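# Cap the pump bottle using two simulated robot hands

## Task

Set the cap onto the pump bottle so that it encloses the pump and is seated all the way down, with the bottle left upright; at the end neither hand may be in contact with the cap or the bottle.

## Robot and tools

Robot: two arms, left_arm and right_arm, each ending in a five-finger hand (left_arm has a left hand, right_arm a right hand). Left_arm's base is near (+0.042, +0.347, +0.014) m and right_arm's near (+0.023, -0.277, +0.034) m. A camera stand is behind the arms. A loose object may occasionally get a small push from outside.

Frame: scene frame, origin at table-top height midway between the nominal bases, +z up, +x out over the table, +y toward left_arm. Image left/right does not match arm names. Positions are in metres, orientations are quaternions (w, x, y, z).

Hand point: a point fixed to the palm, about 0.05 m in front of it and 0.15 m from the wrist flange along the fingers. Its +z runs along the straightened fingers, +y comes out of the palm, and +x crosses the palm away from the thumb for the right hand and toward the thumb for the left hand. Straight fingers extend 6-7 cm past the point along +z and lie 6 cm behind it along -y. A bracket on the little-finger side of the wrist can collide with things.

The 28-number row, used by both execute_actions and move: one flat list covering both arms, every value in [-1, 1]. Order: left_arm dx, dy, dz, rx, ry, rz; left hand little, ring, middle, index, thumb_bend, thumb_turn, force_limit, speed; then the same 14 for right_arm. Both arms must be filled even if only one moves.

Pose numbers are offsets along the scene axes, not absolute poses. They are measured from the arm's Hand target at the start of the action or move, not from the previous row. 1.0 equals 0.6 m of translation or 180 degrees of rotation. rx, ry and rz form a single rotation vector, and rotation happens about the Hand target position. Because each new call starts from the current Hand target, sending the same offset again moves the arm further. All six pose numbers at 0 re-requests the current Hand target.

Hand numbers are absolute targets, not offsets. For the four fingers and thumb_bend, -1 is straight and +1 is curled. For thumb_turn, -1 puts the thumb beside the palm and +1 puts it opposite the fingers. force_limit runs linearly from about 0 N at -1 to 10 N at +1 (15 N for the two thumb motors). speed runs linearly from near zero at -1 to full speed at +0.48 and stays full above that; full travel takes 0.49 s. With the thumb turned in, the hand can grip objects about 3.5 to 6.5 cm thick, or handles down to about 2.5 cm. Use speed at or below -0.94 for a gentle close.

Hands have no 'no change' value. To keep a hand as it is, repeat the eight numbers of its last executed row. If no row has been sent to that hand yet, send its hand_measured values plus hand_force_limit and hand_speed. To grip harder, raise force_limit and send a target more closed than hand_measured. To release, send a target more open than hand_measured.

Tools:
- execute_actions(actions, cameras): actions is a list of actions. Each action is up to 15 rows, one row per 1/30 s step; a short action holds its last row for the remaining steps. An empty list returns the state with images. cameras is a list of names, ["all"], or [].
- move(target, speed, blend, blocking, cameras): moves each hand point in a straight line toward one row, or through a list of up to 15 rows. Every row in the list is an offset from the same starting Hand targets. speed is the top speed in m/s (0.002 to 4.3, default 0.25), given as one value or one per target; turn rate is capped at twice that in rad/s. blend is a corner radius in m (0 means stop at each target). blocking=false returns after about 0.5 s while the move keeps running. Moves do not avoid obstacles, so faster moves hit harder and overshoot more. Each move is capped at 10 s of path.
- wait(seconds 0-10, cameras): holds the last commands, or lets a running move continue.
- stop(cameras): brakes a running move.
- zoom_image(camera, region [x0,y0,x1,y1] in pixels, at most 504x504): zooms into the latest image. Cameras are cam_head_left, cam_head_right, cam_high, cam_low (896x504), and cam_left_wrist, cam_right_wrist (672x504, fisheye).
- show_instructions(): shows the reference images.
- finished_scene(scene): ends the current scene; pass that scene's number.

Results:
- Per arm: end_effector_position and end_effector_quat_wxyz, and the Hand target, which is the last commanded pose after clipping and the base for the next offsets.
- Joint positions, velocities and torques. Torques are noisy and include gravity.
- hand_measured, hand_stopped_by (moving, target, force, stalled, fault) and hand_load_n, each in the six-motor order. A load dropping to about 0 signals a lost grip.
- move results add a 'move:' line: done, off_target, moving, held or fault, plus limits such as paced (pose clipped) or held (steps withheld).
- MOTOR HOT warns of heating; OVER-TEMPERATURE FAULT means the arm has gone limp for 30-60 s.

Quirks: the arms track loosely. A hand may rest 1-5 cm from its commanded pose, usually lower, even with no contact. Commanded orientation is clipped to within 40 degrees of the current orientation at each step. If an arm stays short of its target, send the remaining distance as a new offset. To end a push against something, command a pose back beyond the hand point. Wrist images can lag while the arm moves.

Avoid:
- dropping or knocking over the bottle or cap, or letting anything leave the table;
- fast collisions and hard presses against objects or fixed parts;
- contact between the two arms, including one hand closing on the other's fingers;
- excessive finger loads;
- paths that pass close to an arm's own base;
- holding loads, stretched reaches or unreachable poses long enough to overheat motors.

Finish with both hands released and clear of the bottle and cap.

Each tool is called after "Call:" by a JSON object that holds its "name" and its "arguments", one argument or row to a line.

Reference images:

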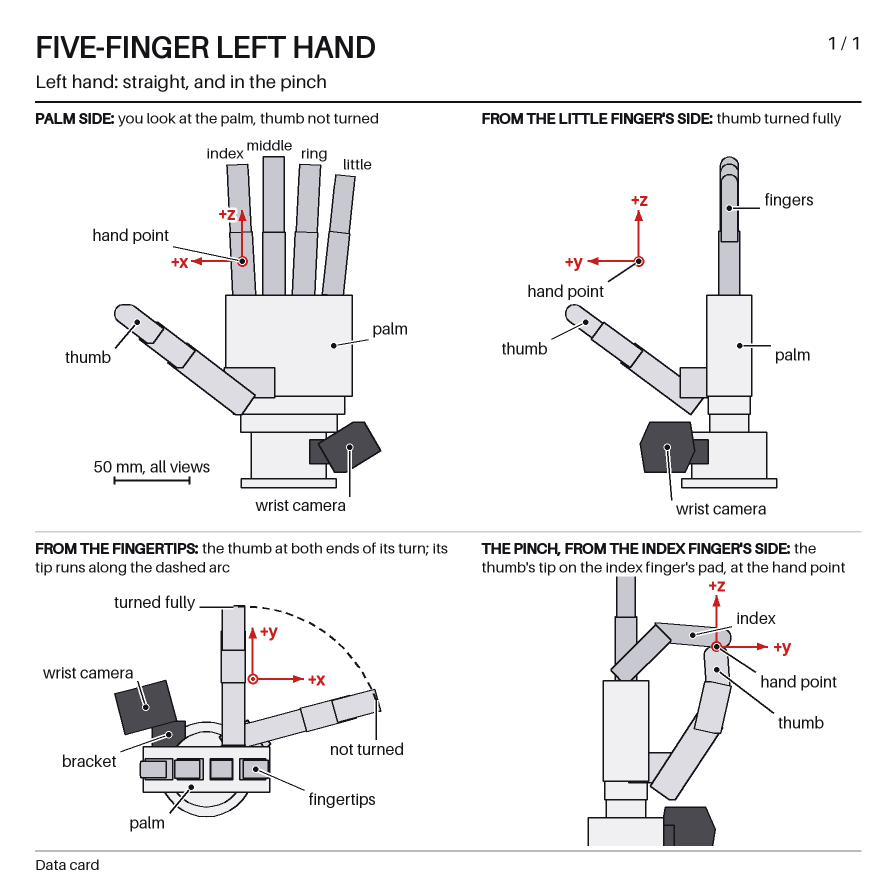

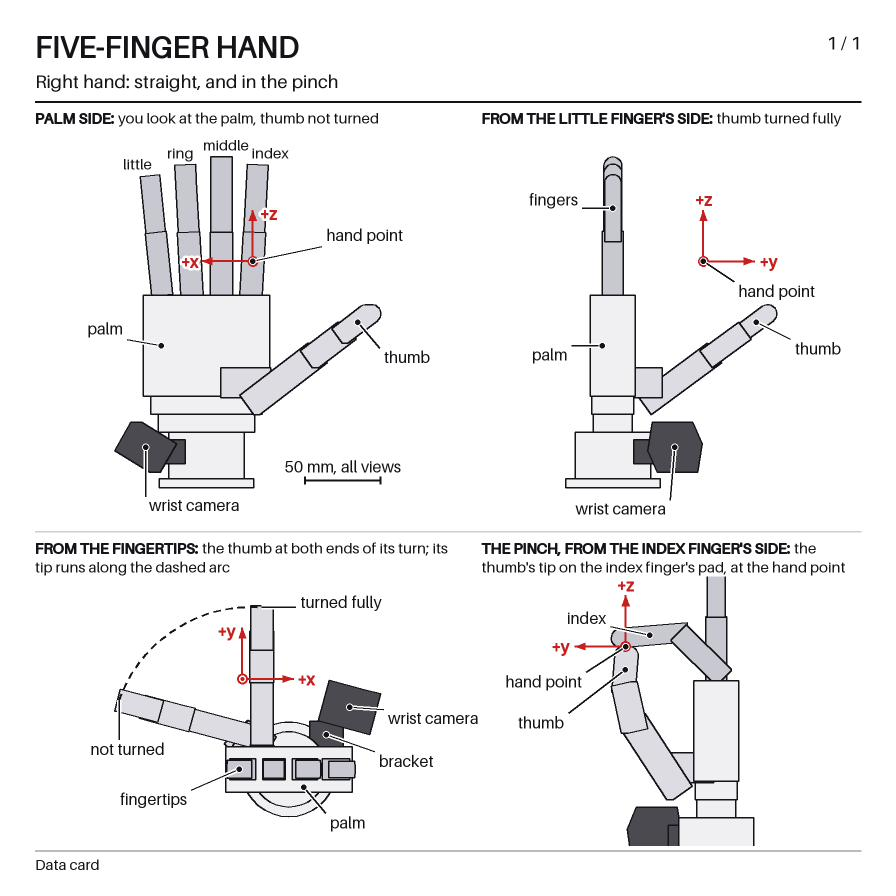

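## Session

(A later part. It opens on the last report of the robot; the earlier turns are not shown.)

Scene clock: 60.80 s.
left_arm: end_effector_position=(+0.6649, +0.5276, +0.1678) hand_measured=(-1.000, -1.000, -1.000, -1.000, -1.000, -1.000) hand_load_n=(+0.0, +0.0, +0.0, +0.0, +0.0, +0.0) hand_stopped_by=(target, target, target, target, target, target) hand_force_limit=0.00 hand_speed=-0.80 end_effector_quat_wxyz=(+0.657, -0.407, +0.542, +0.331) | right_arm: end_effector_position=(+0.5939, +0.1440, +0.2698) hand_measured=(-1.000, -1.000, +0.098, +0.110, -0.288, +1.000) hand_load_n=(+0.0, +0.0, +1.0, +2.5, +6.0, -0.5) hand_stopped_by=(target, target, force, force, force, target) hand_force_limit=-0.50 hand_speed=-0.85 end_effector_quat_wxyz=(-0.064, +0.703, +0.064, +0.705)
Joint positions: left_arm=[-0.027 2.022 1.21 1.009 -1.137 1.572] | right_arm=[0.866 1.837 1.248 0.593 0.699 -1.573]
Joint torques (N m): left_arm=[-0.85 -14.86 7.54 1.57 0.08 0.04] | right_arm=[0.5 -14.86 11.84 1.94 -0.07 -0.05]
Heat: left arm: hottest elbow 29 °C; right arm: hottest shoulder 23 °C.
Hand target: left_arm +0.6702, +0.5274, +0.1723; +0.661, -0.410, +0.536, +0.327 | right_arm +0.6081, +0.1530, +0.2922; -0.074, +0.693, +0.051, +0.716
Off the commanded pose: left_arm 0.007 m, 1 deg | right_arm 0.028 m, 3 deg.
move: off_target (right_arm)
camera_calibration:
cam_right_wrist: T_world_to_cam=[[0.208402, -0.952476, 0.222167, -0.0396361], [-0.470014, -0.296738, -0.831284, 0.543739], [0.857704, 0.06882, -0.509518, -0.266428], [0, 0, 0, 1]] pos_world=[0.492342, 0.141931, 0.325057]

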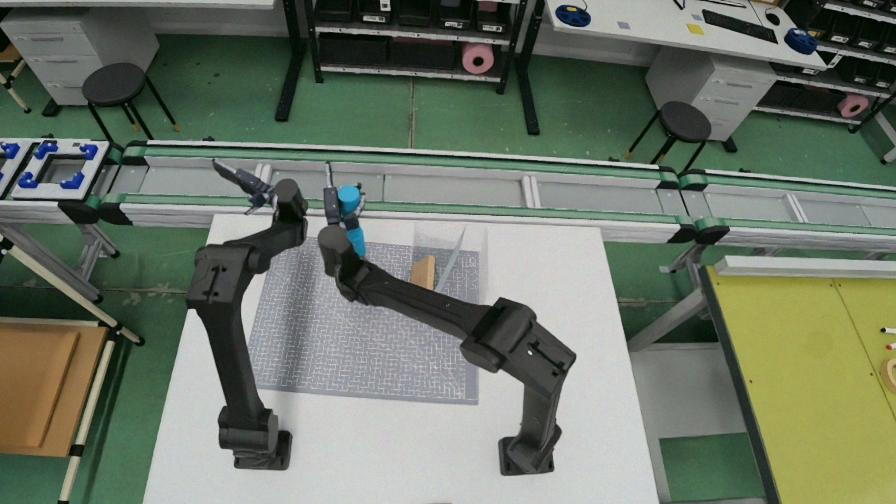

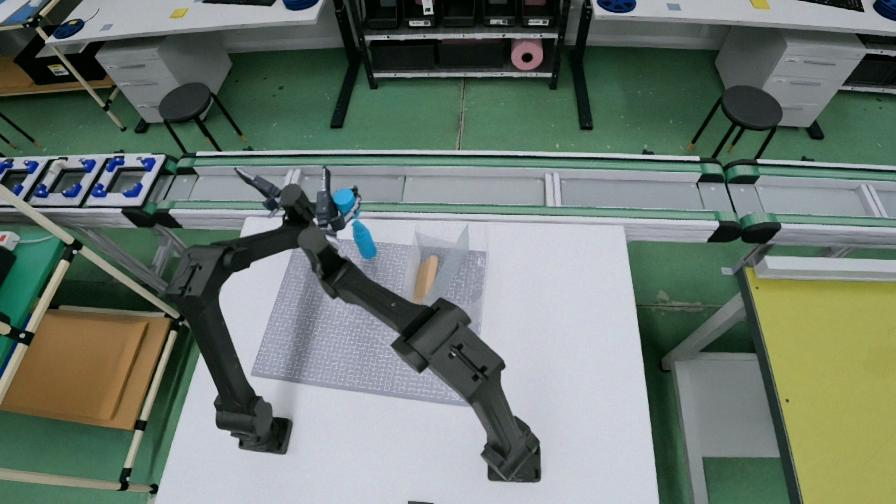

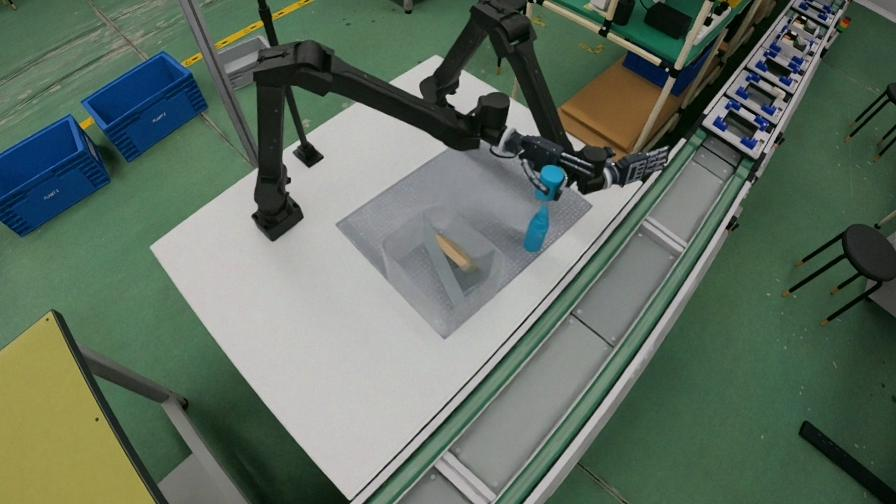

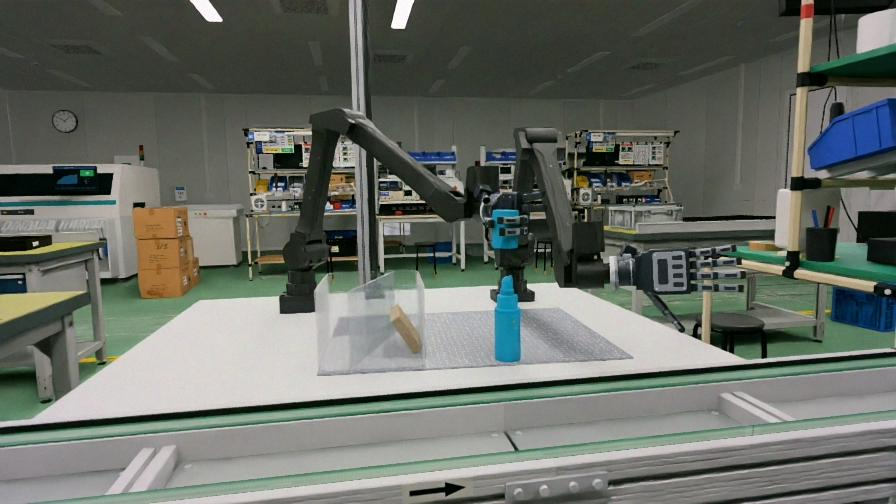

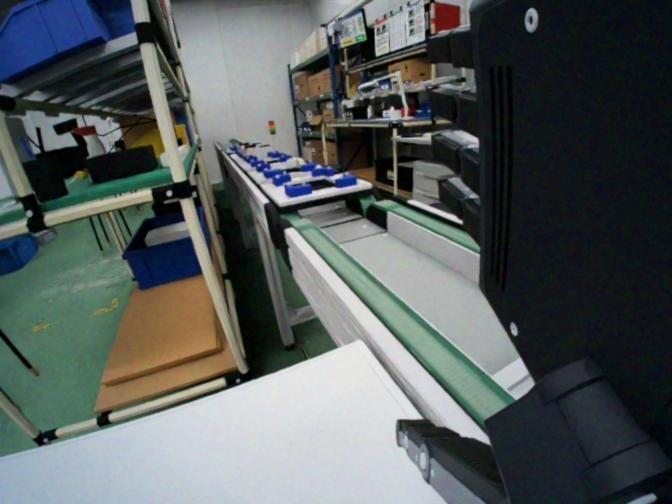

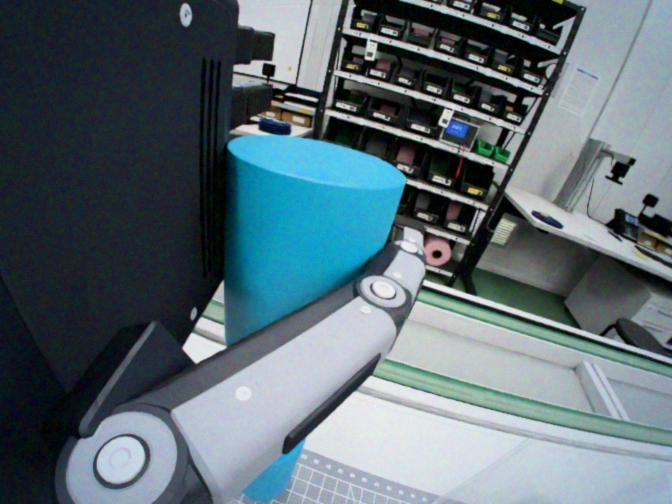

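Call:
{"name": "move", "arguments": {
  "target": [0,0,0,0,0,0,-1,-1,-1,-1,-1,-1,0,-0.8,0.0167,0.0,-0.05,0.0089,0.0033,0,-1,-1,0.2,0.2,0.4,1,-0.5,-0.85],
  "speed": 0.08,
  "cameras": ["all"]
}}

Call:
{"name": "zoom_image", "arguments": {
  "camera": "cam_high",
  "region": [518, 200, 558, 256]
}}

Call:
{"name": "zoom_image", "arguments": {
  "camera": "cam_high",
  "region": [530, 160, 575, 215]
}}

Call:
{"name": "zoom_image", "arguments": {
  "camera": "cam_low",
  "region": [485, 210, 535, 280]
}}

Call:
{"name": "zoom_image", "arguments": {
  "camera": "cam_low",
  "region": [485, 270, 535, 370]
}}

Scene clock: 72.10 s.
left_arm: end_effector_position=(+0.6649, +0.5276, +0.1678) hand_measured=(-1.000, -1.000, -1.000, -1.000, -1.000, -1.000) hand_load_n=(+0.0, +0.0, +0.0, +0.0, +0.0, +0.0) hand_stopped_by=(target, target, target, target, target, target) hand_force_limit=0.00 hand_speed=-0.80 end_effector_quat_wxyz=(+0.657, -0.407, +0.542, +0.331) | right_arm: end_effector_position=(+0.6036, +0.1437, +0.2338) hand_measured=(-1.000, -1.000, +0.098, +0.110, -0.288, +1.000) hand_load_n=(+0.0, +0.0, +0.5, +2.5, +6.0, +0.0) hand_stopped_by=(target, target, force, force, force, target) hand_force_limit=-0.50 hand_speed=-0.85 end_effector_quat_wxyz=(-0.063, +0.713, +0.064, +0.695)
Joint positions: left_arm=[-0.027 2.022 1.21 1.009 -1.137 1.572] | right_arm=[0.852 1.894 1.248 0.612 0.685 -1.548]
Joint torques (N m): left_arm=[-0.85 -14.8 7.53 1.57 0.08 0.04] | right_arm=[0.44 -15.74 11.47 3.04 -0.05 0.09]
Heat: left arm: hottest elbow 29 °C; right arm: hottest elbow 24 °C.
Hand target: left_arm +0.6702, +0.5274, +0.1723; +0.661, -0.410, +0.536, +0.327 | right_arm +0.6181, +0.1530, +0.2621; -0.084, +0.695, +0.041, +0.713
Off the commanded pose: left_arm 0.007 m, 1 deg | right_arm 0.033 m, 5 deg.
move: off_target (right_arm)
camera_calibration:
cam_right_wrist: T_world_to_cam=[[0.213655, -0.951782, 0.220143, -0.0367912], [-0.493734, -0.299652, -0.816355, 0.529537], [0.842958, 0.0657261, -0.533949, -0.277974], [0, 0, 0, 1]] pos_world=[0.503631, 0.14193, 0.291965]

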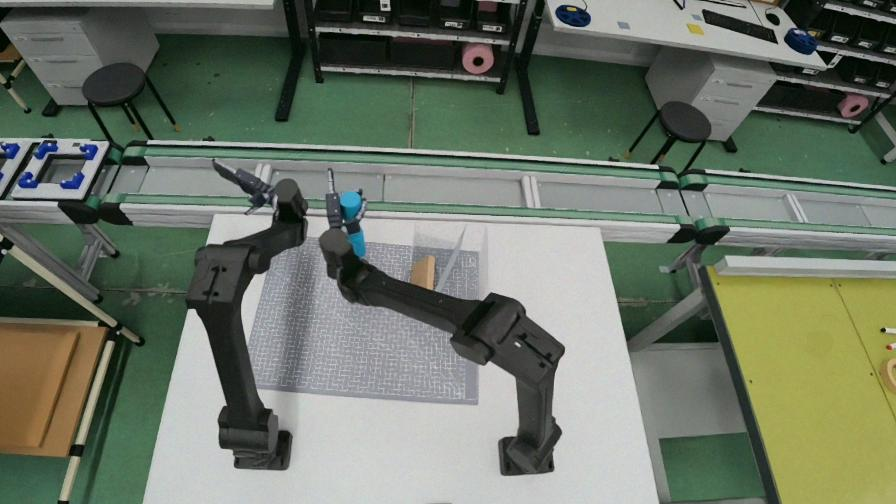

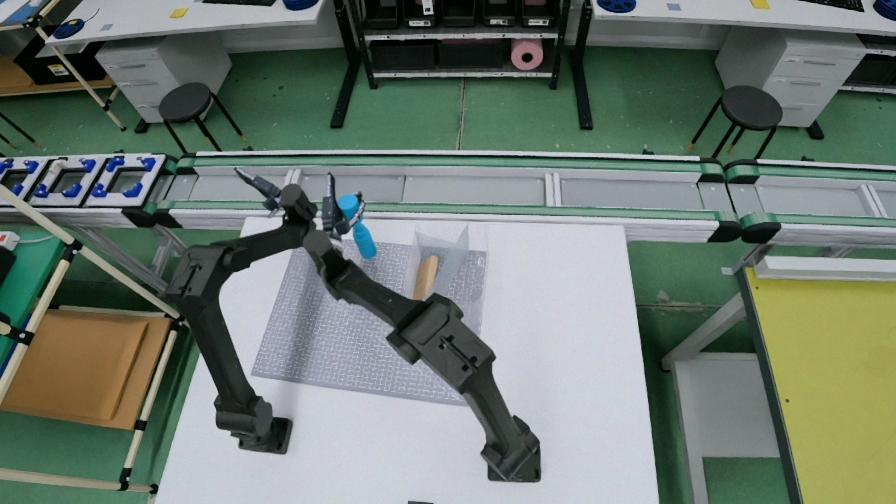

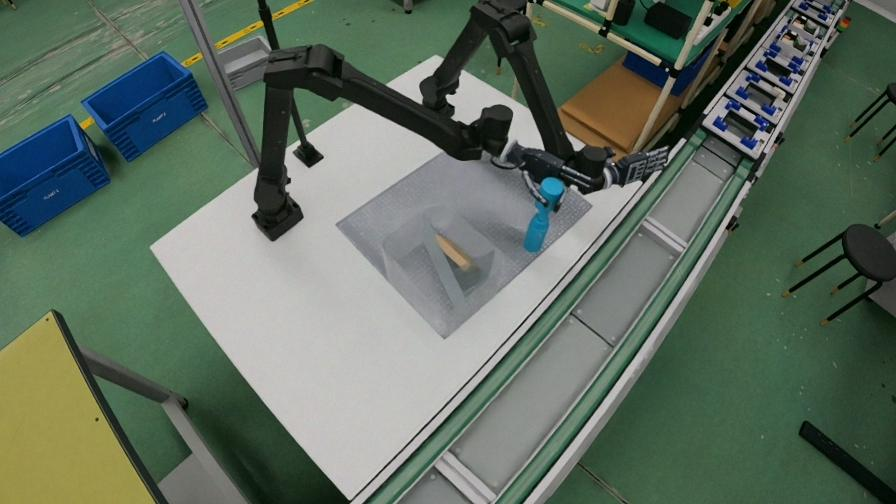

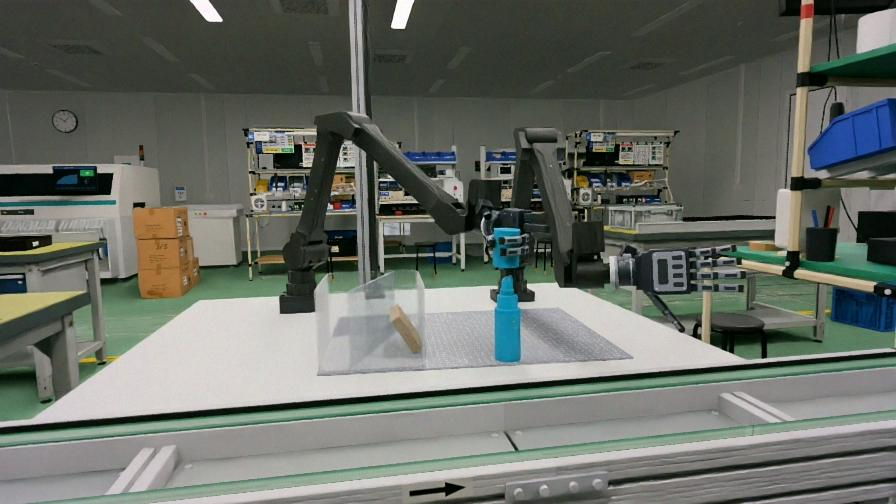

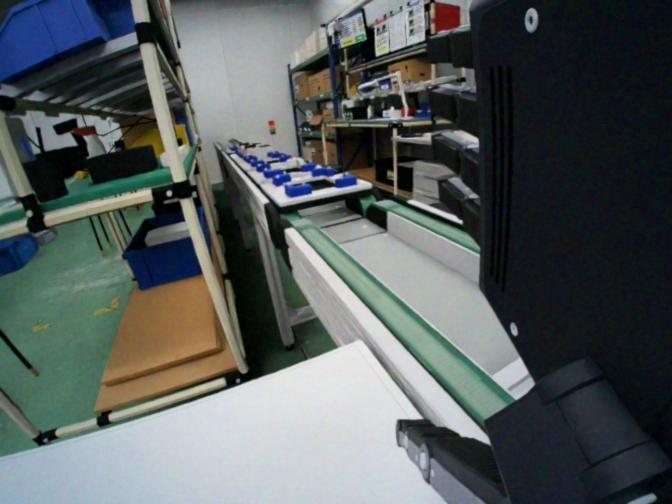

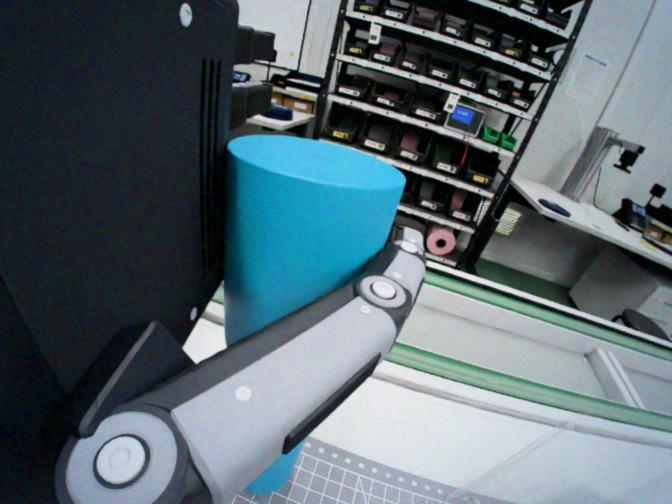

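Scaled by 9.000 from the camera's 896x504 image, which has a finer 1280x720 frame.

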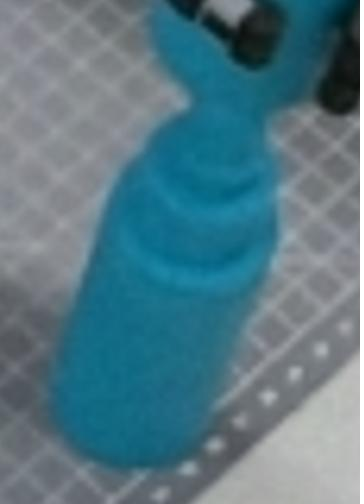

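Scaled by 9.164 from the camera's 896x504 image, which has a finer 1280x720 frame.

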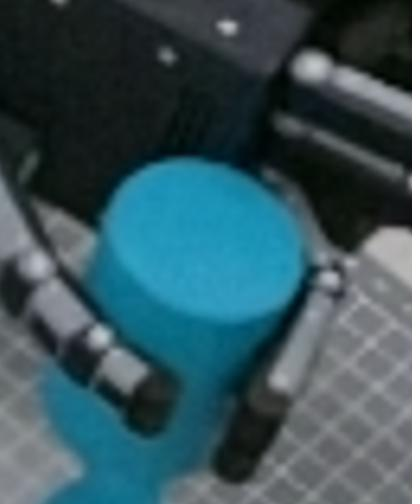

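Scaled by 7.200 from the camera's 896x504 image, which has a finer 1280x720 frame.

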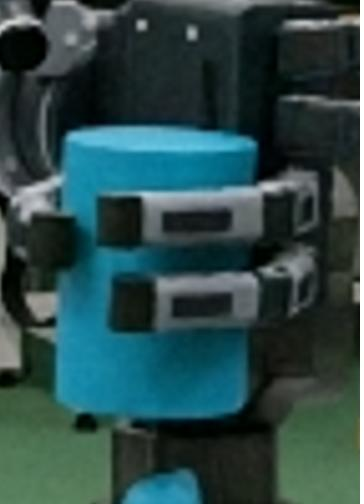

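Scaled by 5.040 from the camera's 896x504 image, which has a finer 1280x720 frame.

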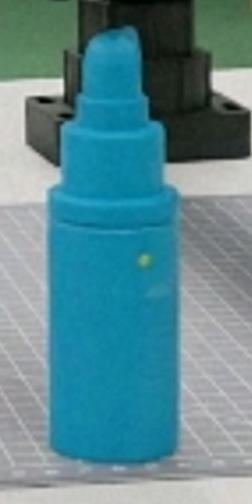

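Call:
{"name": "move", "arguments": {
  "target": [0,0,0,0,0,0,-1,-1,-1,-1,-1,-1,0,-0.8,0.0057,0.0033,0,0.014,-0.009,0,-1,-1,0.2,0.2,0.4,1,-0.5,-0.85],
  "speed": 0.08,
  "cameras": ["cam_high","cam_low","cam_head_left","cam_head_right"]
}}

Call:
{"name": "zoom_image", "arguments": {
  "camera": "cam_high",
  "region": [518, 155, 578, 255]
}}

Call:
{"name": "zoom_image", "arguments": {
  "camera": "cam_high",
  "region": [530, 170, 570, 225]
}}

Call:
{"name": "zoom_image", "arguments": {
  "camera": "cam_low",
  "region": [485, 210, 535, 280]
}}

Scene clock: 75.80 s.
left_arm: end_effector_position=(+0.6649, +0.5276, +0.1678) hand_measured=(-1.000, -1.000, -1.000, -1.000, -1.000, -1.000) hand_load_n=(+0.0, +0.0, +0.0, +0.0, +0.0, +0.0) hand_stopped_by=(target, target, target, target, target, target) hand_force_limit=0.00 hand_speed=-0.80 end_effector_quat_wxyz=(+0.657, -0.407, +0.542, +0.331) | right_arm: end_effector_position=(+0.6058, +0.1461, +0.2365) hand_measured=(-1.000, -1.000, +0.098, +0.110, -0.288, +1.000) hand_load_n=(+0.0, +0.0, +1.0, +2.5, +6.0, +0.0) hand_stopped_by=(target, target, force, force, force, target) hand_force_limit=-0.50 hand_speed=-0.85 end_effector_quat_wxyz=(-0.079, +0.701, +0.049, +0.707)
Joint positions: left_arm=[-0.027 2.022 1.21 1.009 -1.137 1.572] | right_arm=[0.851 1.906 1.248 0.673 0.683 -1.538]
Joint torques (N m): left_arm=[-0.85 -14.86 7.54 1.58 0.08 0.04] | right_arm=[0.44 -15.27 11.49 3 -0.09 0.08]
Heat: left arm: hottest elbow 30 °C; right arm: hottest elbow 24 °C.
Hand target: left_arm +0.6702, +0.5274, +0.1723; +0.661, -0.410, +0.536, +0.327 | right_arm +0.6216, +0.1549, +0.2621; -0.098, +0.683, +0.026, +0.723
Off the commanded pose: left_arm 0.007 m, 1 deg | right_arm 0.031 m, 4 deg.
move: off_target (right_arm)
Images, in order (width x height): cam_head_left 896x504, cam_head_right 896x504, cam_high 896x504, cam_low 896x504.

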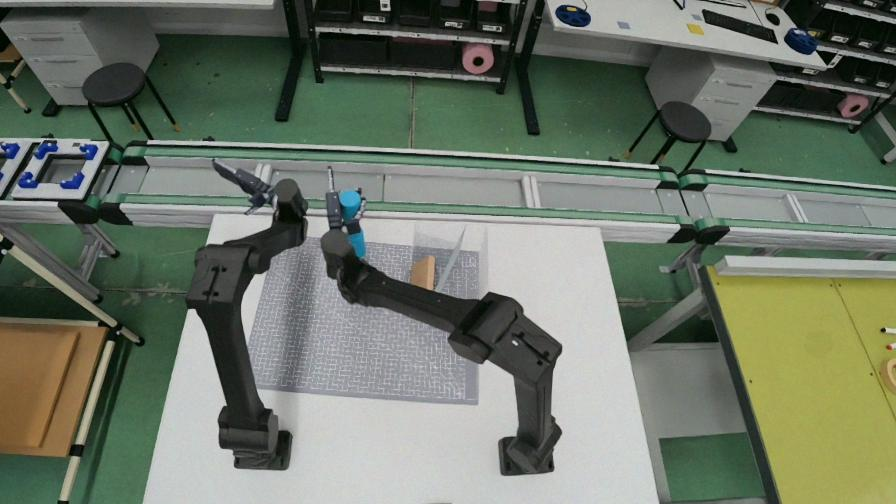

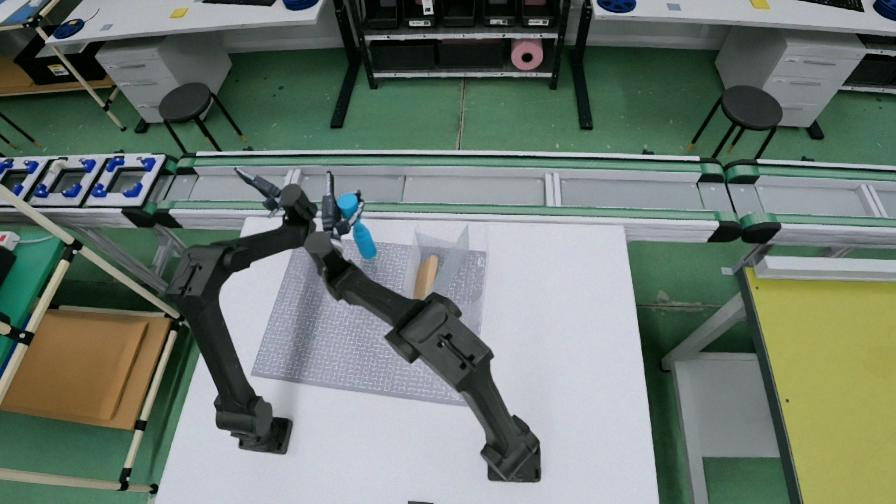

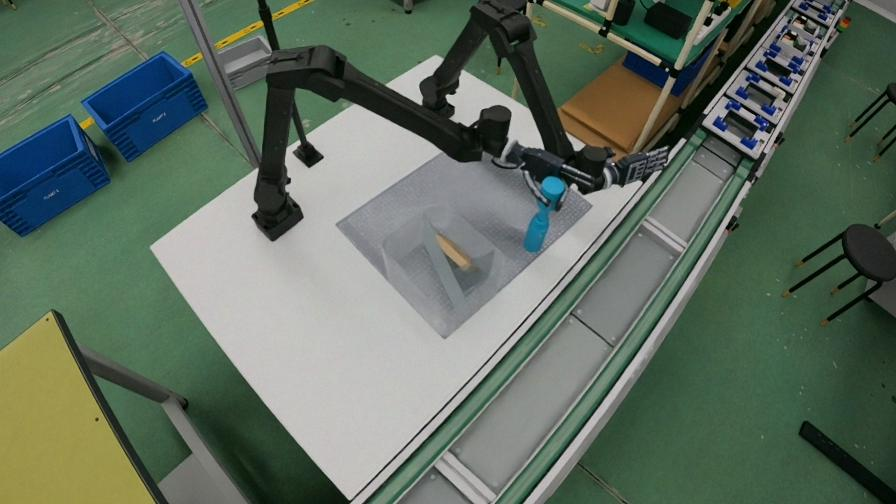

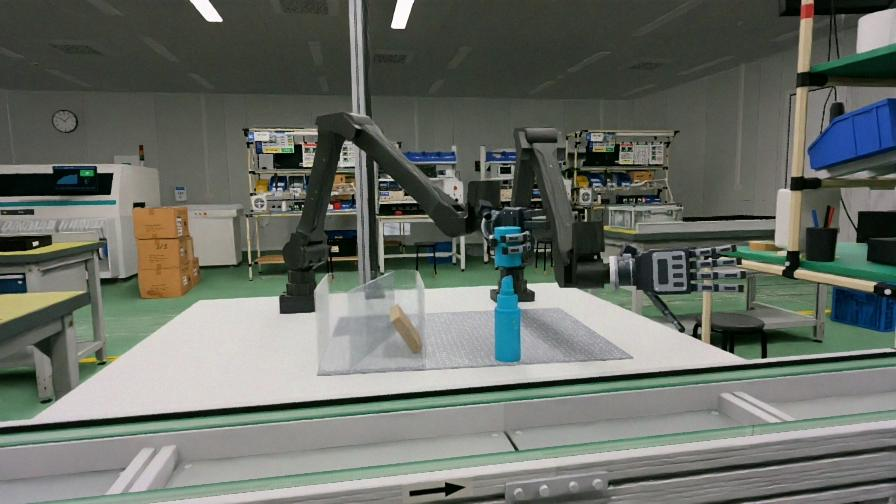

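Scaled by 5.040 from the camera's 896x504 image, which has a finer 1280x720 frame.

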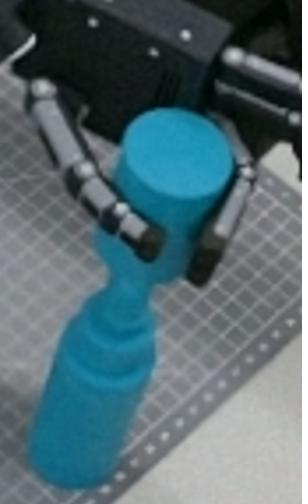

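Scaled by 9.164 from the camera's 896x504 image, which has a finer 1280x720 frame.

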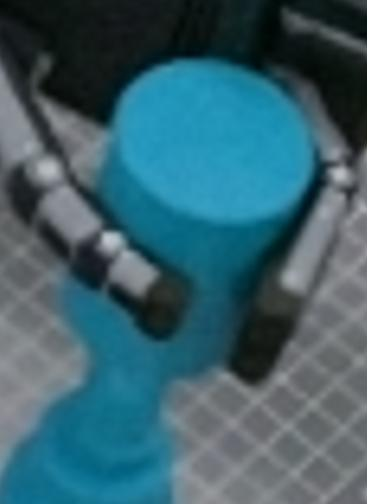

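Scaled by 7.200 from the camera's 896x504 image, which has a finer 1280x720 frame.

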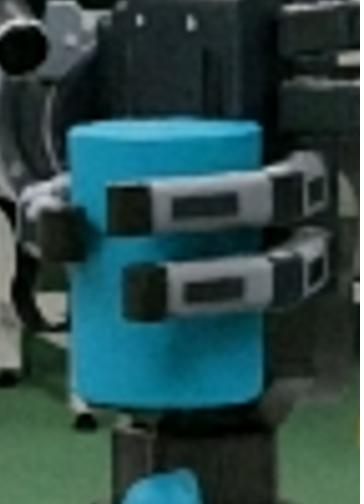

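Call:
{"name": "zoom_image", "arguments": {
  "camera": "cam_head_right",
  "region": [325, 180, 385, 265]
}}

Call:
{"name": "zoom_image", "arguments": {
  "camera": "cam_head_left",
  "region": [325, 175, 385, 265]
}}

Call:
{"name": "zoom_image", "arguments": {
  "camera": "cam_high",
  "region": [520, 195, 560, 235]
}}

Scaled by 5.929 from the camera's 896x504 image, which has a finer 1280x720 frame.

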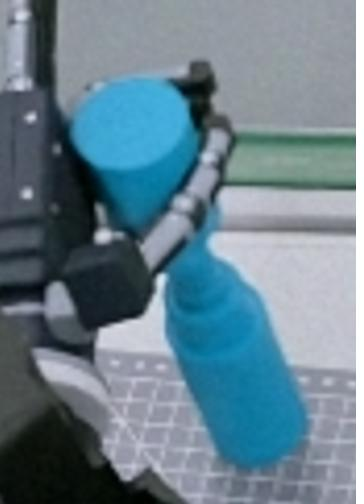

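Scaled by 5.600 from the camera's 896x504 image, which has a finer 1280x720 frame.

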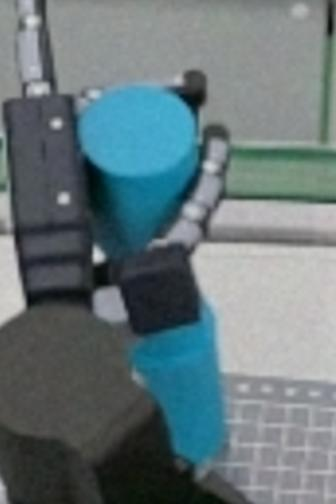

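Scaled by 12.600 from the camera's 896x504 image, which has a finer 1280x720 frame.

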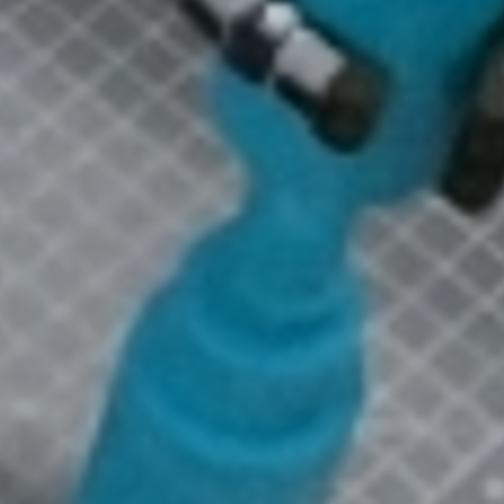

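Call:
{"name": "move", "arguments": {
  "target": [0,0,0,0,0,0,-1,-1,-1,-1,-1,-1,0,-0.8,0.0017,-0.0025,-0.0583,0.0,-0.006,0,-1,-1,0.2,0.2,0.4,1,-0.5,-0.85],
  "speed": 0.08,
  "cameras": ["cam_high","cam_low","cam_head_left","cam_head_right"]
}}

Call:
{"name": "zoom_image", "arguments": {
  "camera": "cam_high",
  "region": [518, 170, 568, 255]
}}

Call:
{"name": "zoom_image", "arguments": {
  "camera": "cam_high",
  "region": [528, 180, 568, 230]
}}

Call:
{"name": "zoom_image", "arguments": {
  "camera": "cam_low",
  "region": [485, 230, 535, 300]
}}

Call:
{"name": "zoom_image", "arguments": {
  "camera": "cam_low",
  "region": [485, 270, 535, 370]
}}

Scene clock: 80.20 s.
left_arm: end_effector_position=(+0.6649, +0.5276, +0.1678) hand_measured=(-1.000, -1.000, -1.000, -1.000, -1.000, -1.000) hand_load_n=(+0.0, +0.0, +0.0, +0.0, +0.0, -0.5) hand_stopped_by=(target, target, target, target, target, target) hand_force_limit=0.00 hand_speed=-0.80 end_effector_quat_wxyz=(+0.657, -0.407, +0.542, +0.331) | right_arm: end_effector_position=(+0.6118, +0.1504, +0.2086) hand_measured=(-1.000, -1.000, +0.098, +0.110, -0.288, +1.000) hand_load_n=(+0.0, +0.0, +0.5, +2.5, +6.0, +0.0) hand_stopped_by=(target, target, force, force, force, target) hand_force_limit=-0.50 hand_speed=-0.85 end_effector_quat_wxyz=(-0.090, +0.691, +0.039, +0.717)
Joint positions: left_arm=[-0.027 2.022 1.21 1.009 -1.137 1.572] | right_arm=[0.848 1.978 1.248 0.786 0.68 -1.538]
Joint torques (N m): left_arm=[-0.85 -14.8 7.54 1.58 0.08 0.04] | right_arm=[0.44 -16.32 9.33 3.04 -0.11 -0.13]
Heat: left arm: hottest elbow 30 °C; right arm: hottest elbow 25 °C.
Hand target: left_arm +0.6702, +0.5274, +0.1723; +0.661, -0.410, +0.536, +0.327 | right_arm +0.6226, +0.1534, +0.2272; -0.098, +0.676, +0.027, +0.730
Off the commanded pose: left_arm 0.007 m, 1 deg | right_arm 0.022 m, 3 deg.
move: off_target (right_arm)
Images, in order (width x height): cam_head_left 896x504, cam_head_right 896x504, cam_high 896x504, cam_low 896x504.

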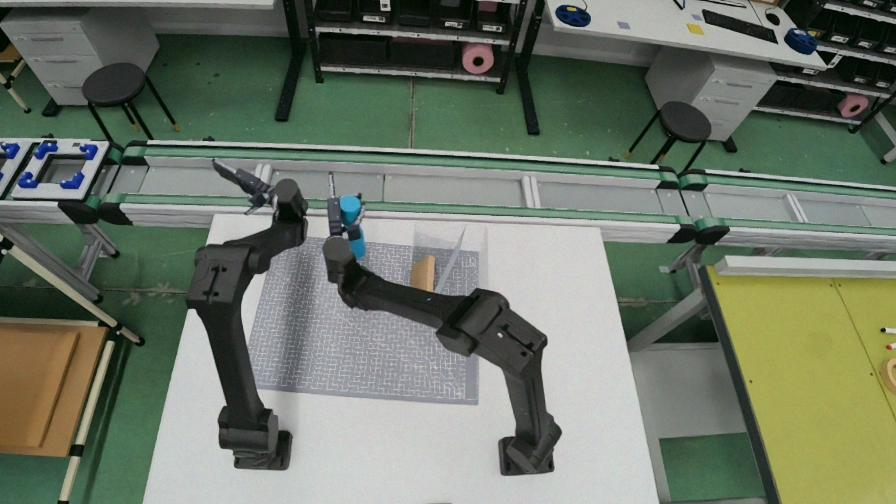

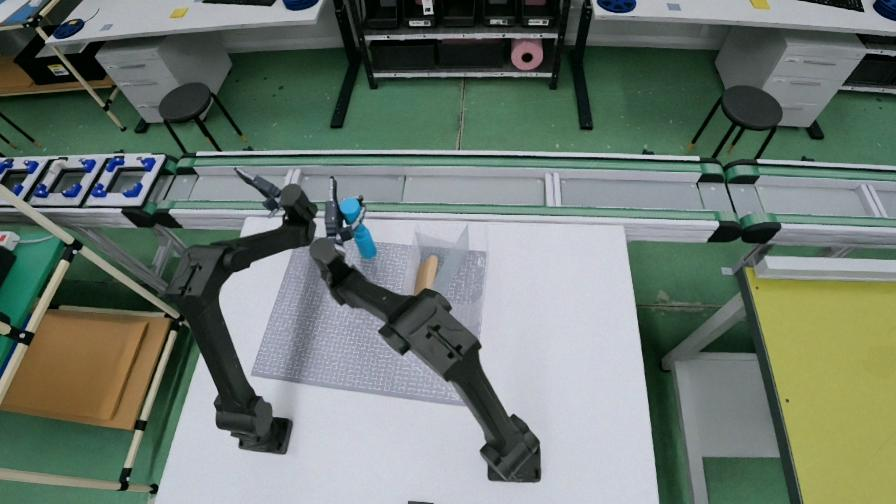

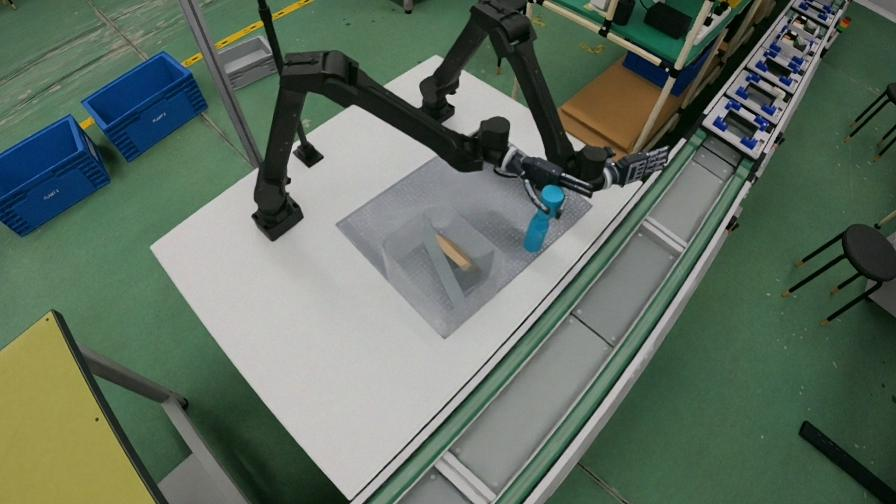

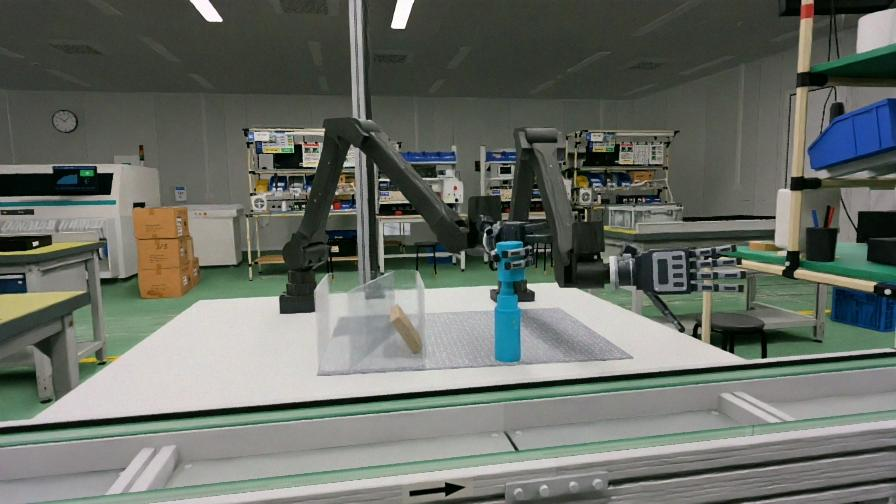

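Scaled by 5.929 from the camera's 896x504 image, which has a finer 1280x720 frame.

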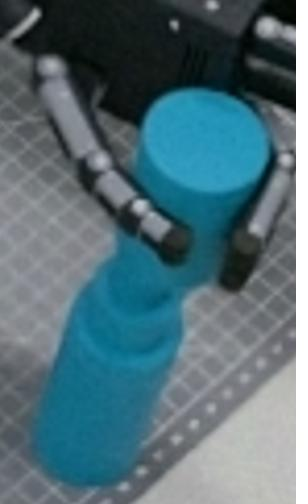

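Scaled by 10.080 from the camera's 896x504 image, which has a finer 1280x720 frame.

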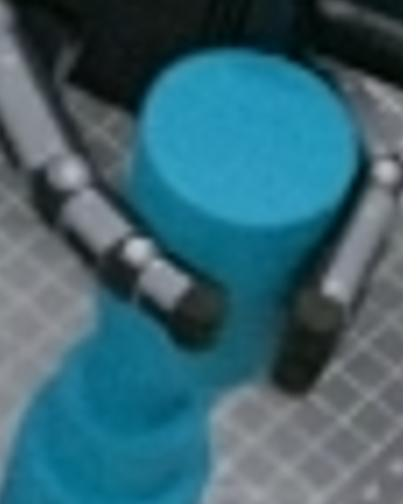

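Scaled by 7.200 from the camera's 896x504 image, which has a finer 1280x720 frame.

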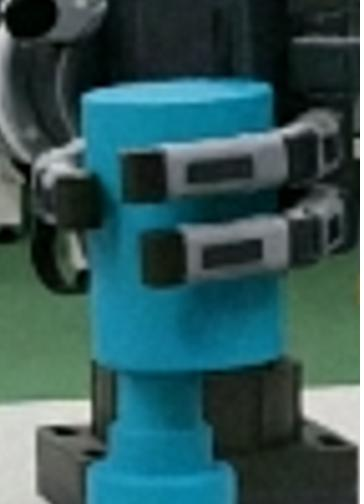

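Scaled by 5.040 from the camera's 896x504 image, which has a finer 1280x720 frame.

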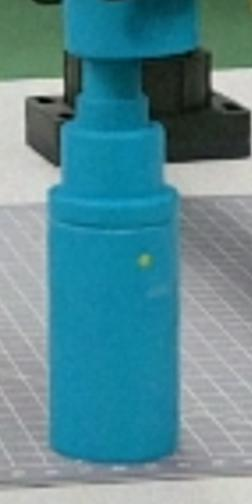

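Call:
{"name": "move", "arguments": {
  "target": [0,0,0,0,0,0,-1,-1,-1,-1,-1,-1,0,-0.8,0,0,0,-0.0115,0.0095,0,-1,-1,0.2,0.2,0.4,1,-0.5,-0.85],
  "speed": 0.08,
  "cameras": ["cam_high","cam_low"]
}}

Call:
{"name": "zoom_image", "arguments": {
  "camera": "cam_high",
  "region": [518, 170, 568, 255]
}}

Call:
{"name": "zoom_image", "arguments": {
  "camera": "cam_high",
  "region": [528, 180, 568, 230]
}}

Call:
{"name": "zoom_image", "arguments": {
  "camera": "cam_low",
  "region": [485, 230, 535, 300]
}}

Scene clock: 82.37 s.
left_arm: end_effector_position=(+0.6649, +0.5276, +0.1678) hand_measured=(-1.000, -1.000, -1.000, -1.000, -1.000, -1.000) hand_load_n=(+0.0, +0.0, +0.0, +0.0, +0.0, +0.0) hand_stopped_by=(target, target, target, target, target, target) hand_force_limit=0.00 hand_speed=-0.80 end_effector_quat_wxyz=(+0.657, -0.407, +0.542, +0.331) | right_arm: end_effector_position=(+0.6112, +0.1497, +0.2016) hand_measured=(-1.000, -1.000, +0.098, +0.110, -0.288, +1.000) hand_load_n=(+0.0, +0.0, +1.0, +2.5, +6.0, +0.0) hand_stopped_by=(target, target, force, force, force, target) hand_force_limit=-0.50 hand_speed=-0.85 end_effector_quat_wxyz=(-0.080, +0.700, +0.048, +0.708)
Joint positions: left_arm=[-0.027 2.022 1.21 1.009 -1.137 1.572] | right_arm=[0.848 1.978 1.248 0.749 0.68 -1.538]
Joint torques (N m): left_arm=[-0.85 -14.8 7.54 1.57 0.08 0.04] | right_arm=[0.21 -17.08 9.81 1.83 -0.08 -0.16]
Heat: left arm: hottest elbow 30 °C; right arm: hottest elbow 25 °C.
Hand target: left_arm +0.6702, +0.5274, +0.1723; +0.661, -0.410, +0.536, +0.327 | right_arm +0.6226, +0.1534, +0.2272; -0.086, +0.689, +0.039, +0.719
Off the commanded pose: left_arm 0.007 m, 1 deg | right_arm 0.028 m, 2 deg.
move: off_target (right_arm)
Images, in order (width x height): cam_high 896x504, cam_low 896x504.

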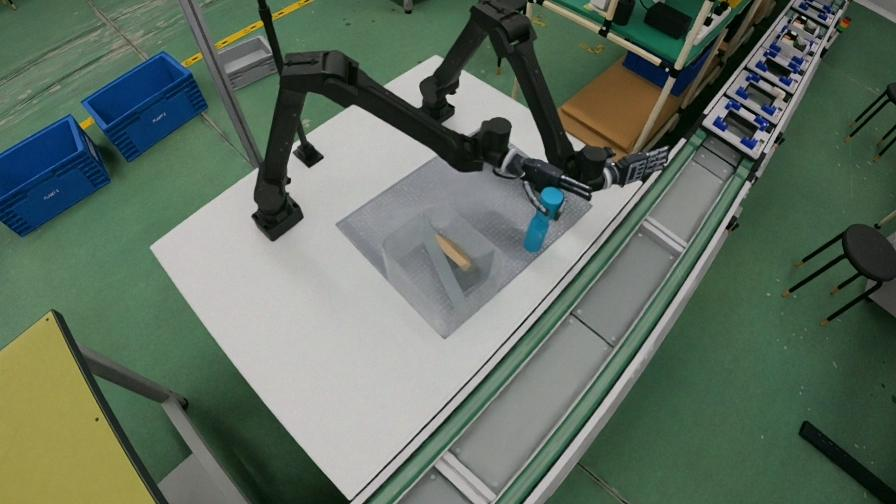

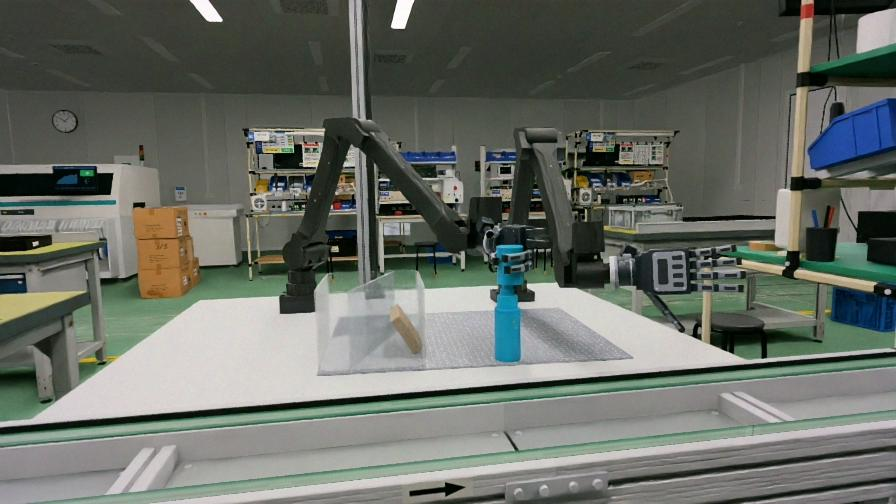

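Scaled by 5.929 from the camera's 896x504 image, which has a finer 1280x720 frame.

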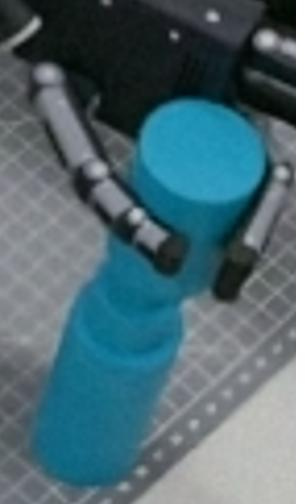

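Scaled by 10.080 from the camera's 896x504 image, which has a finer 1280x720 frame.

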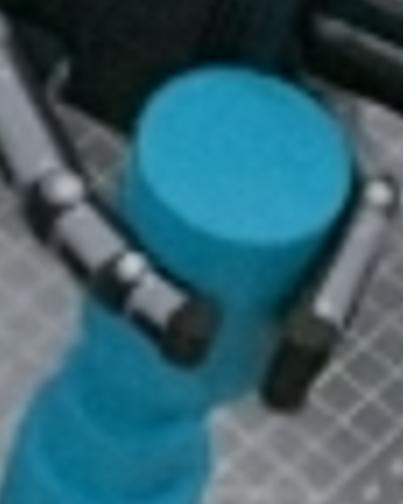

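Scaled by 7.200 from the camera's 896x504 image, which has a finer 1280x720 frame.

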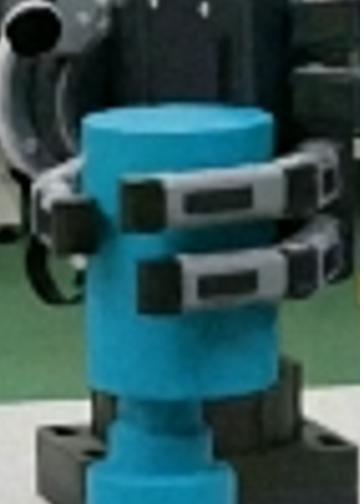

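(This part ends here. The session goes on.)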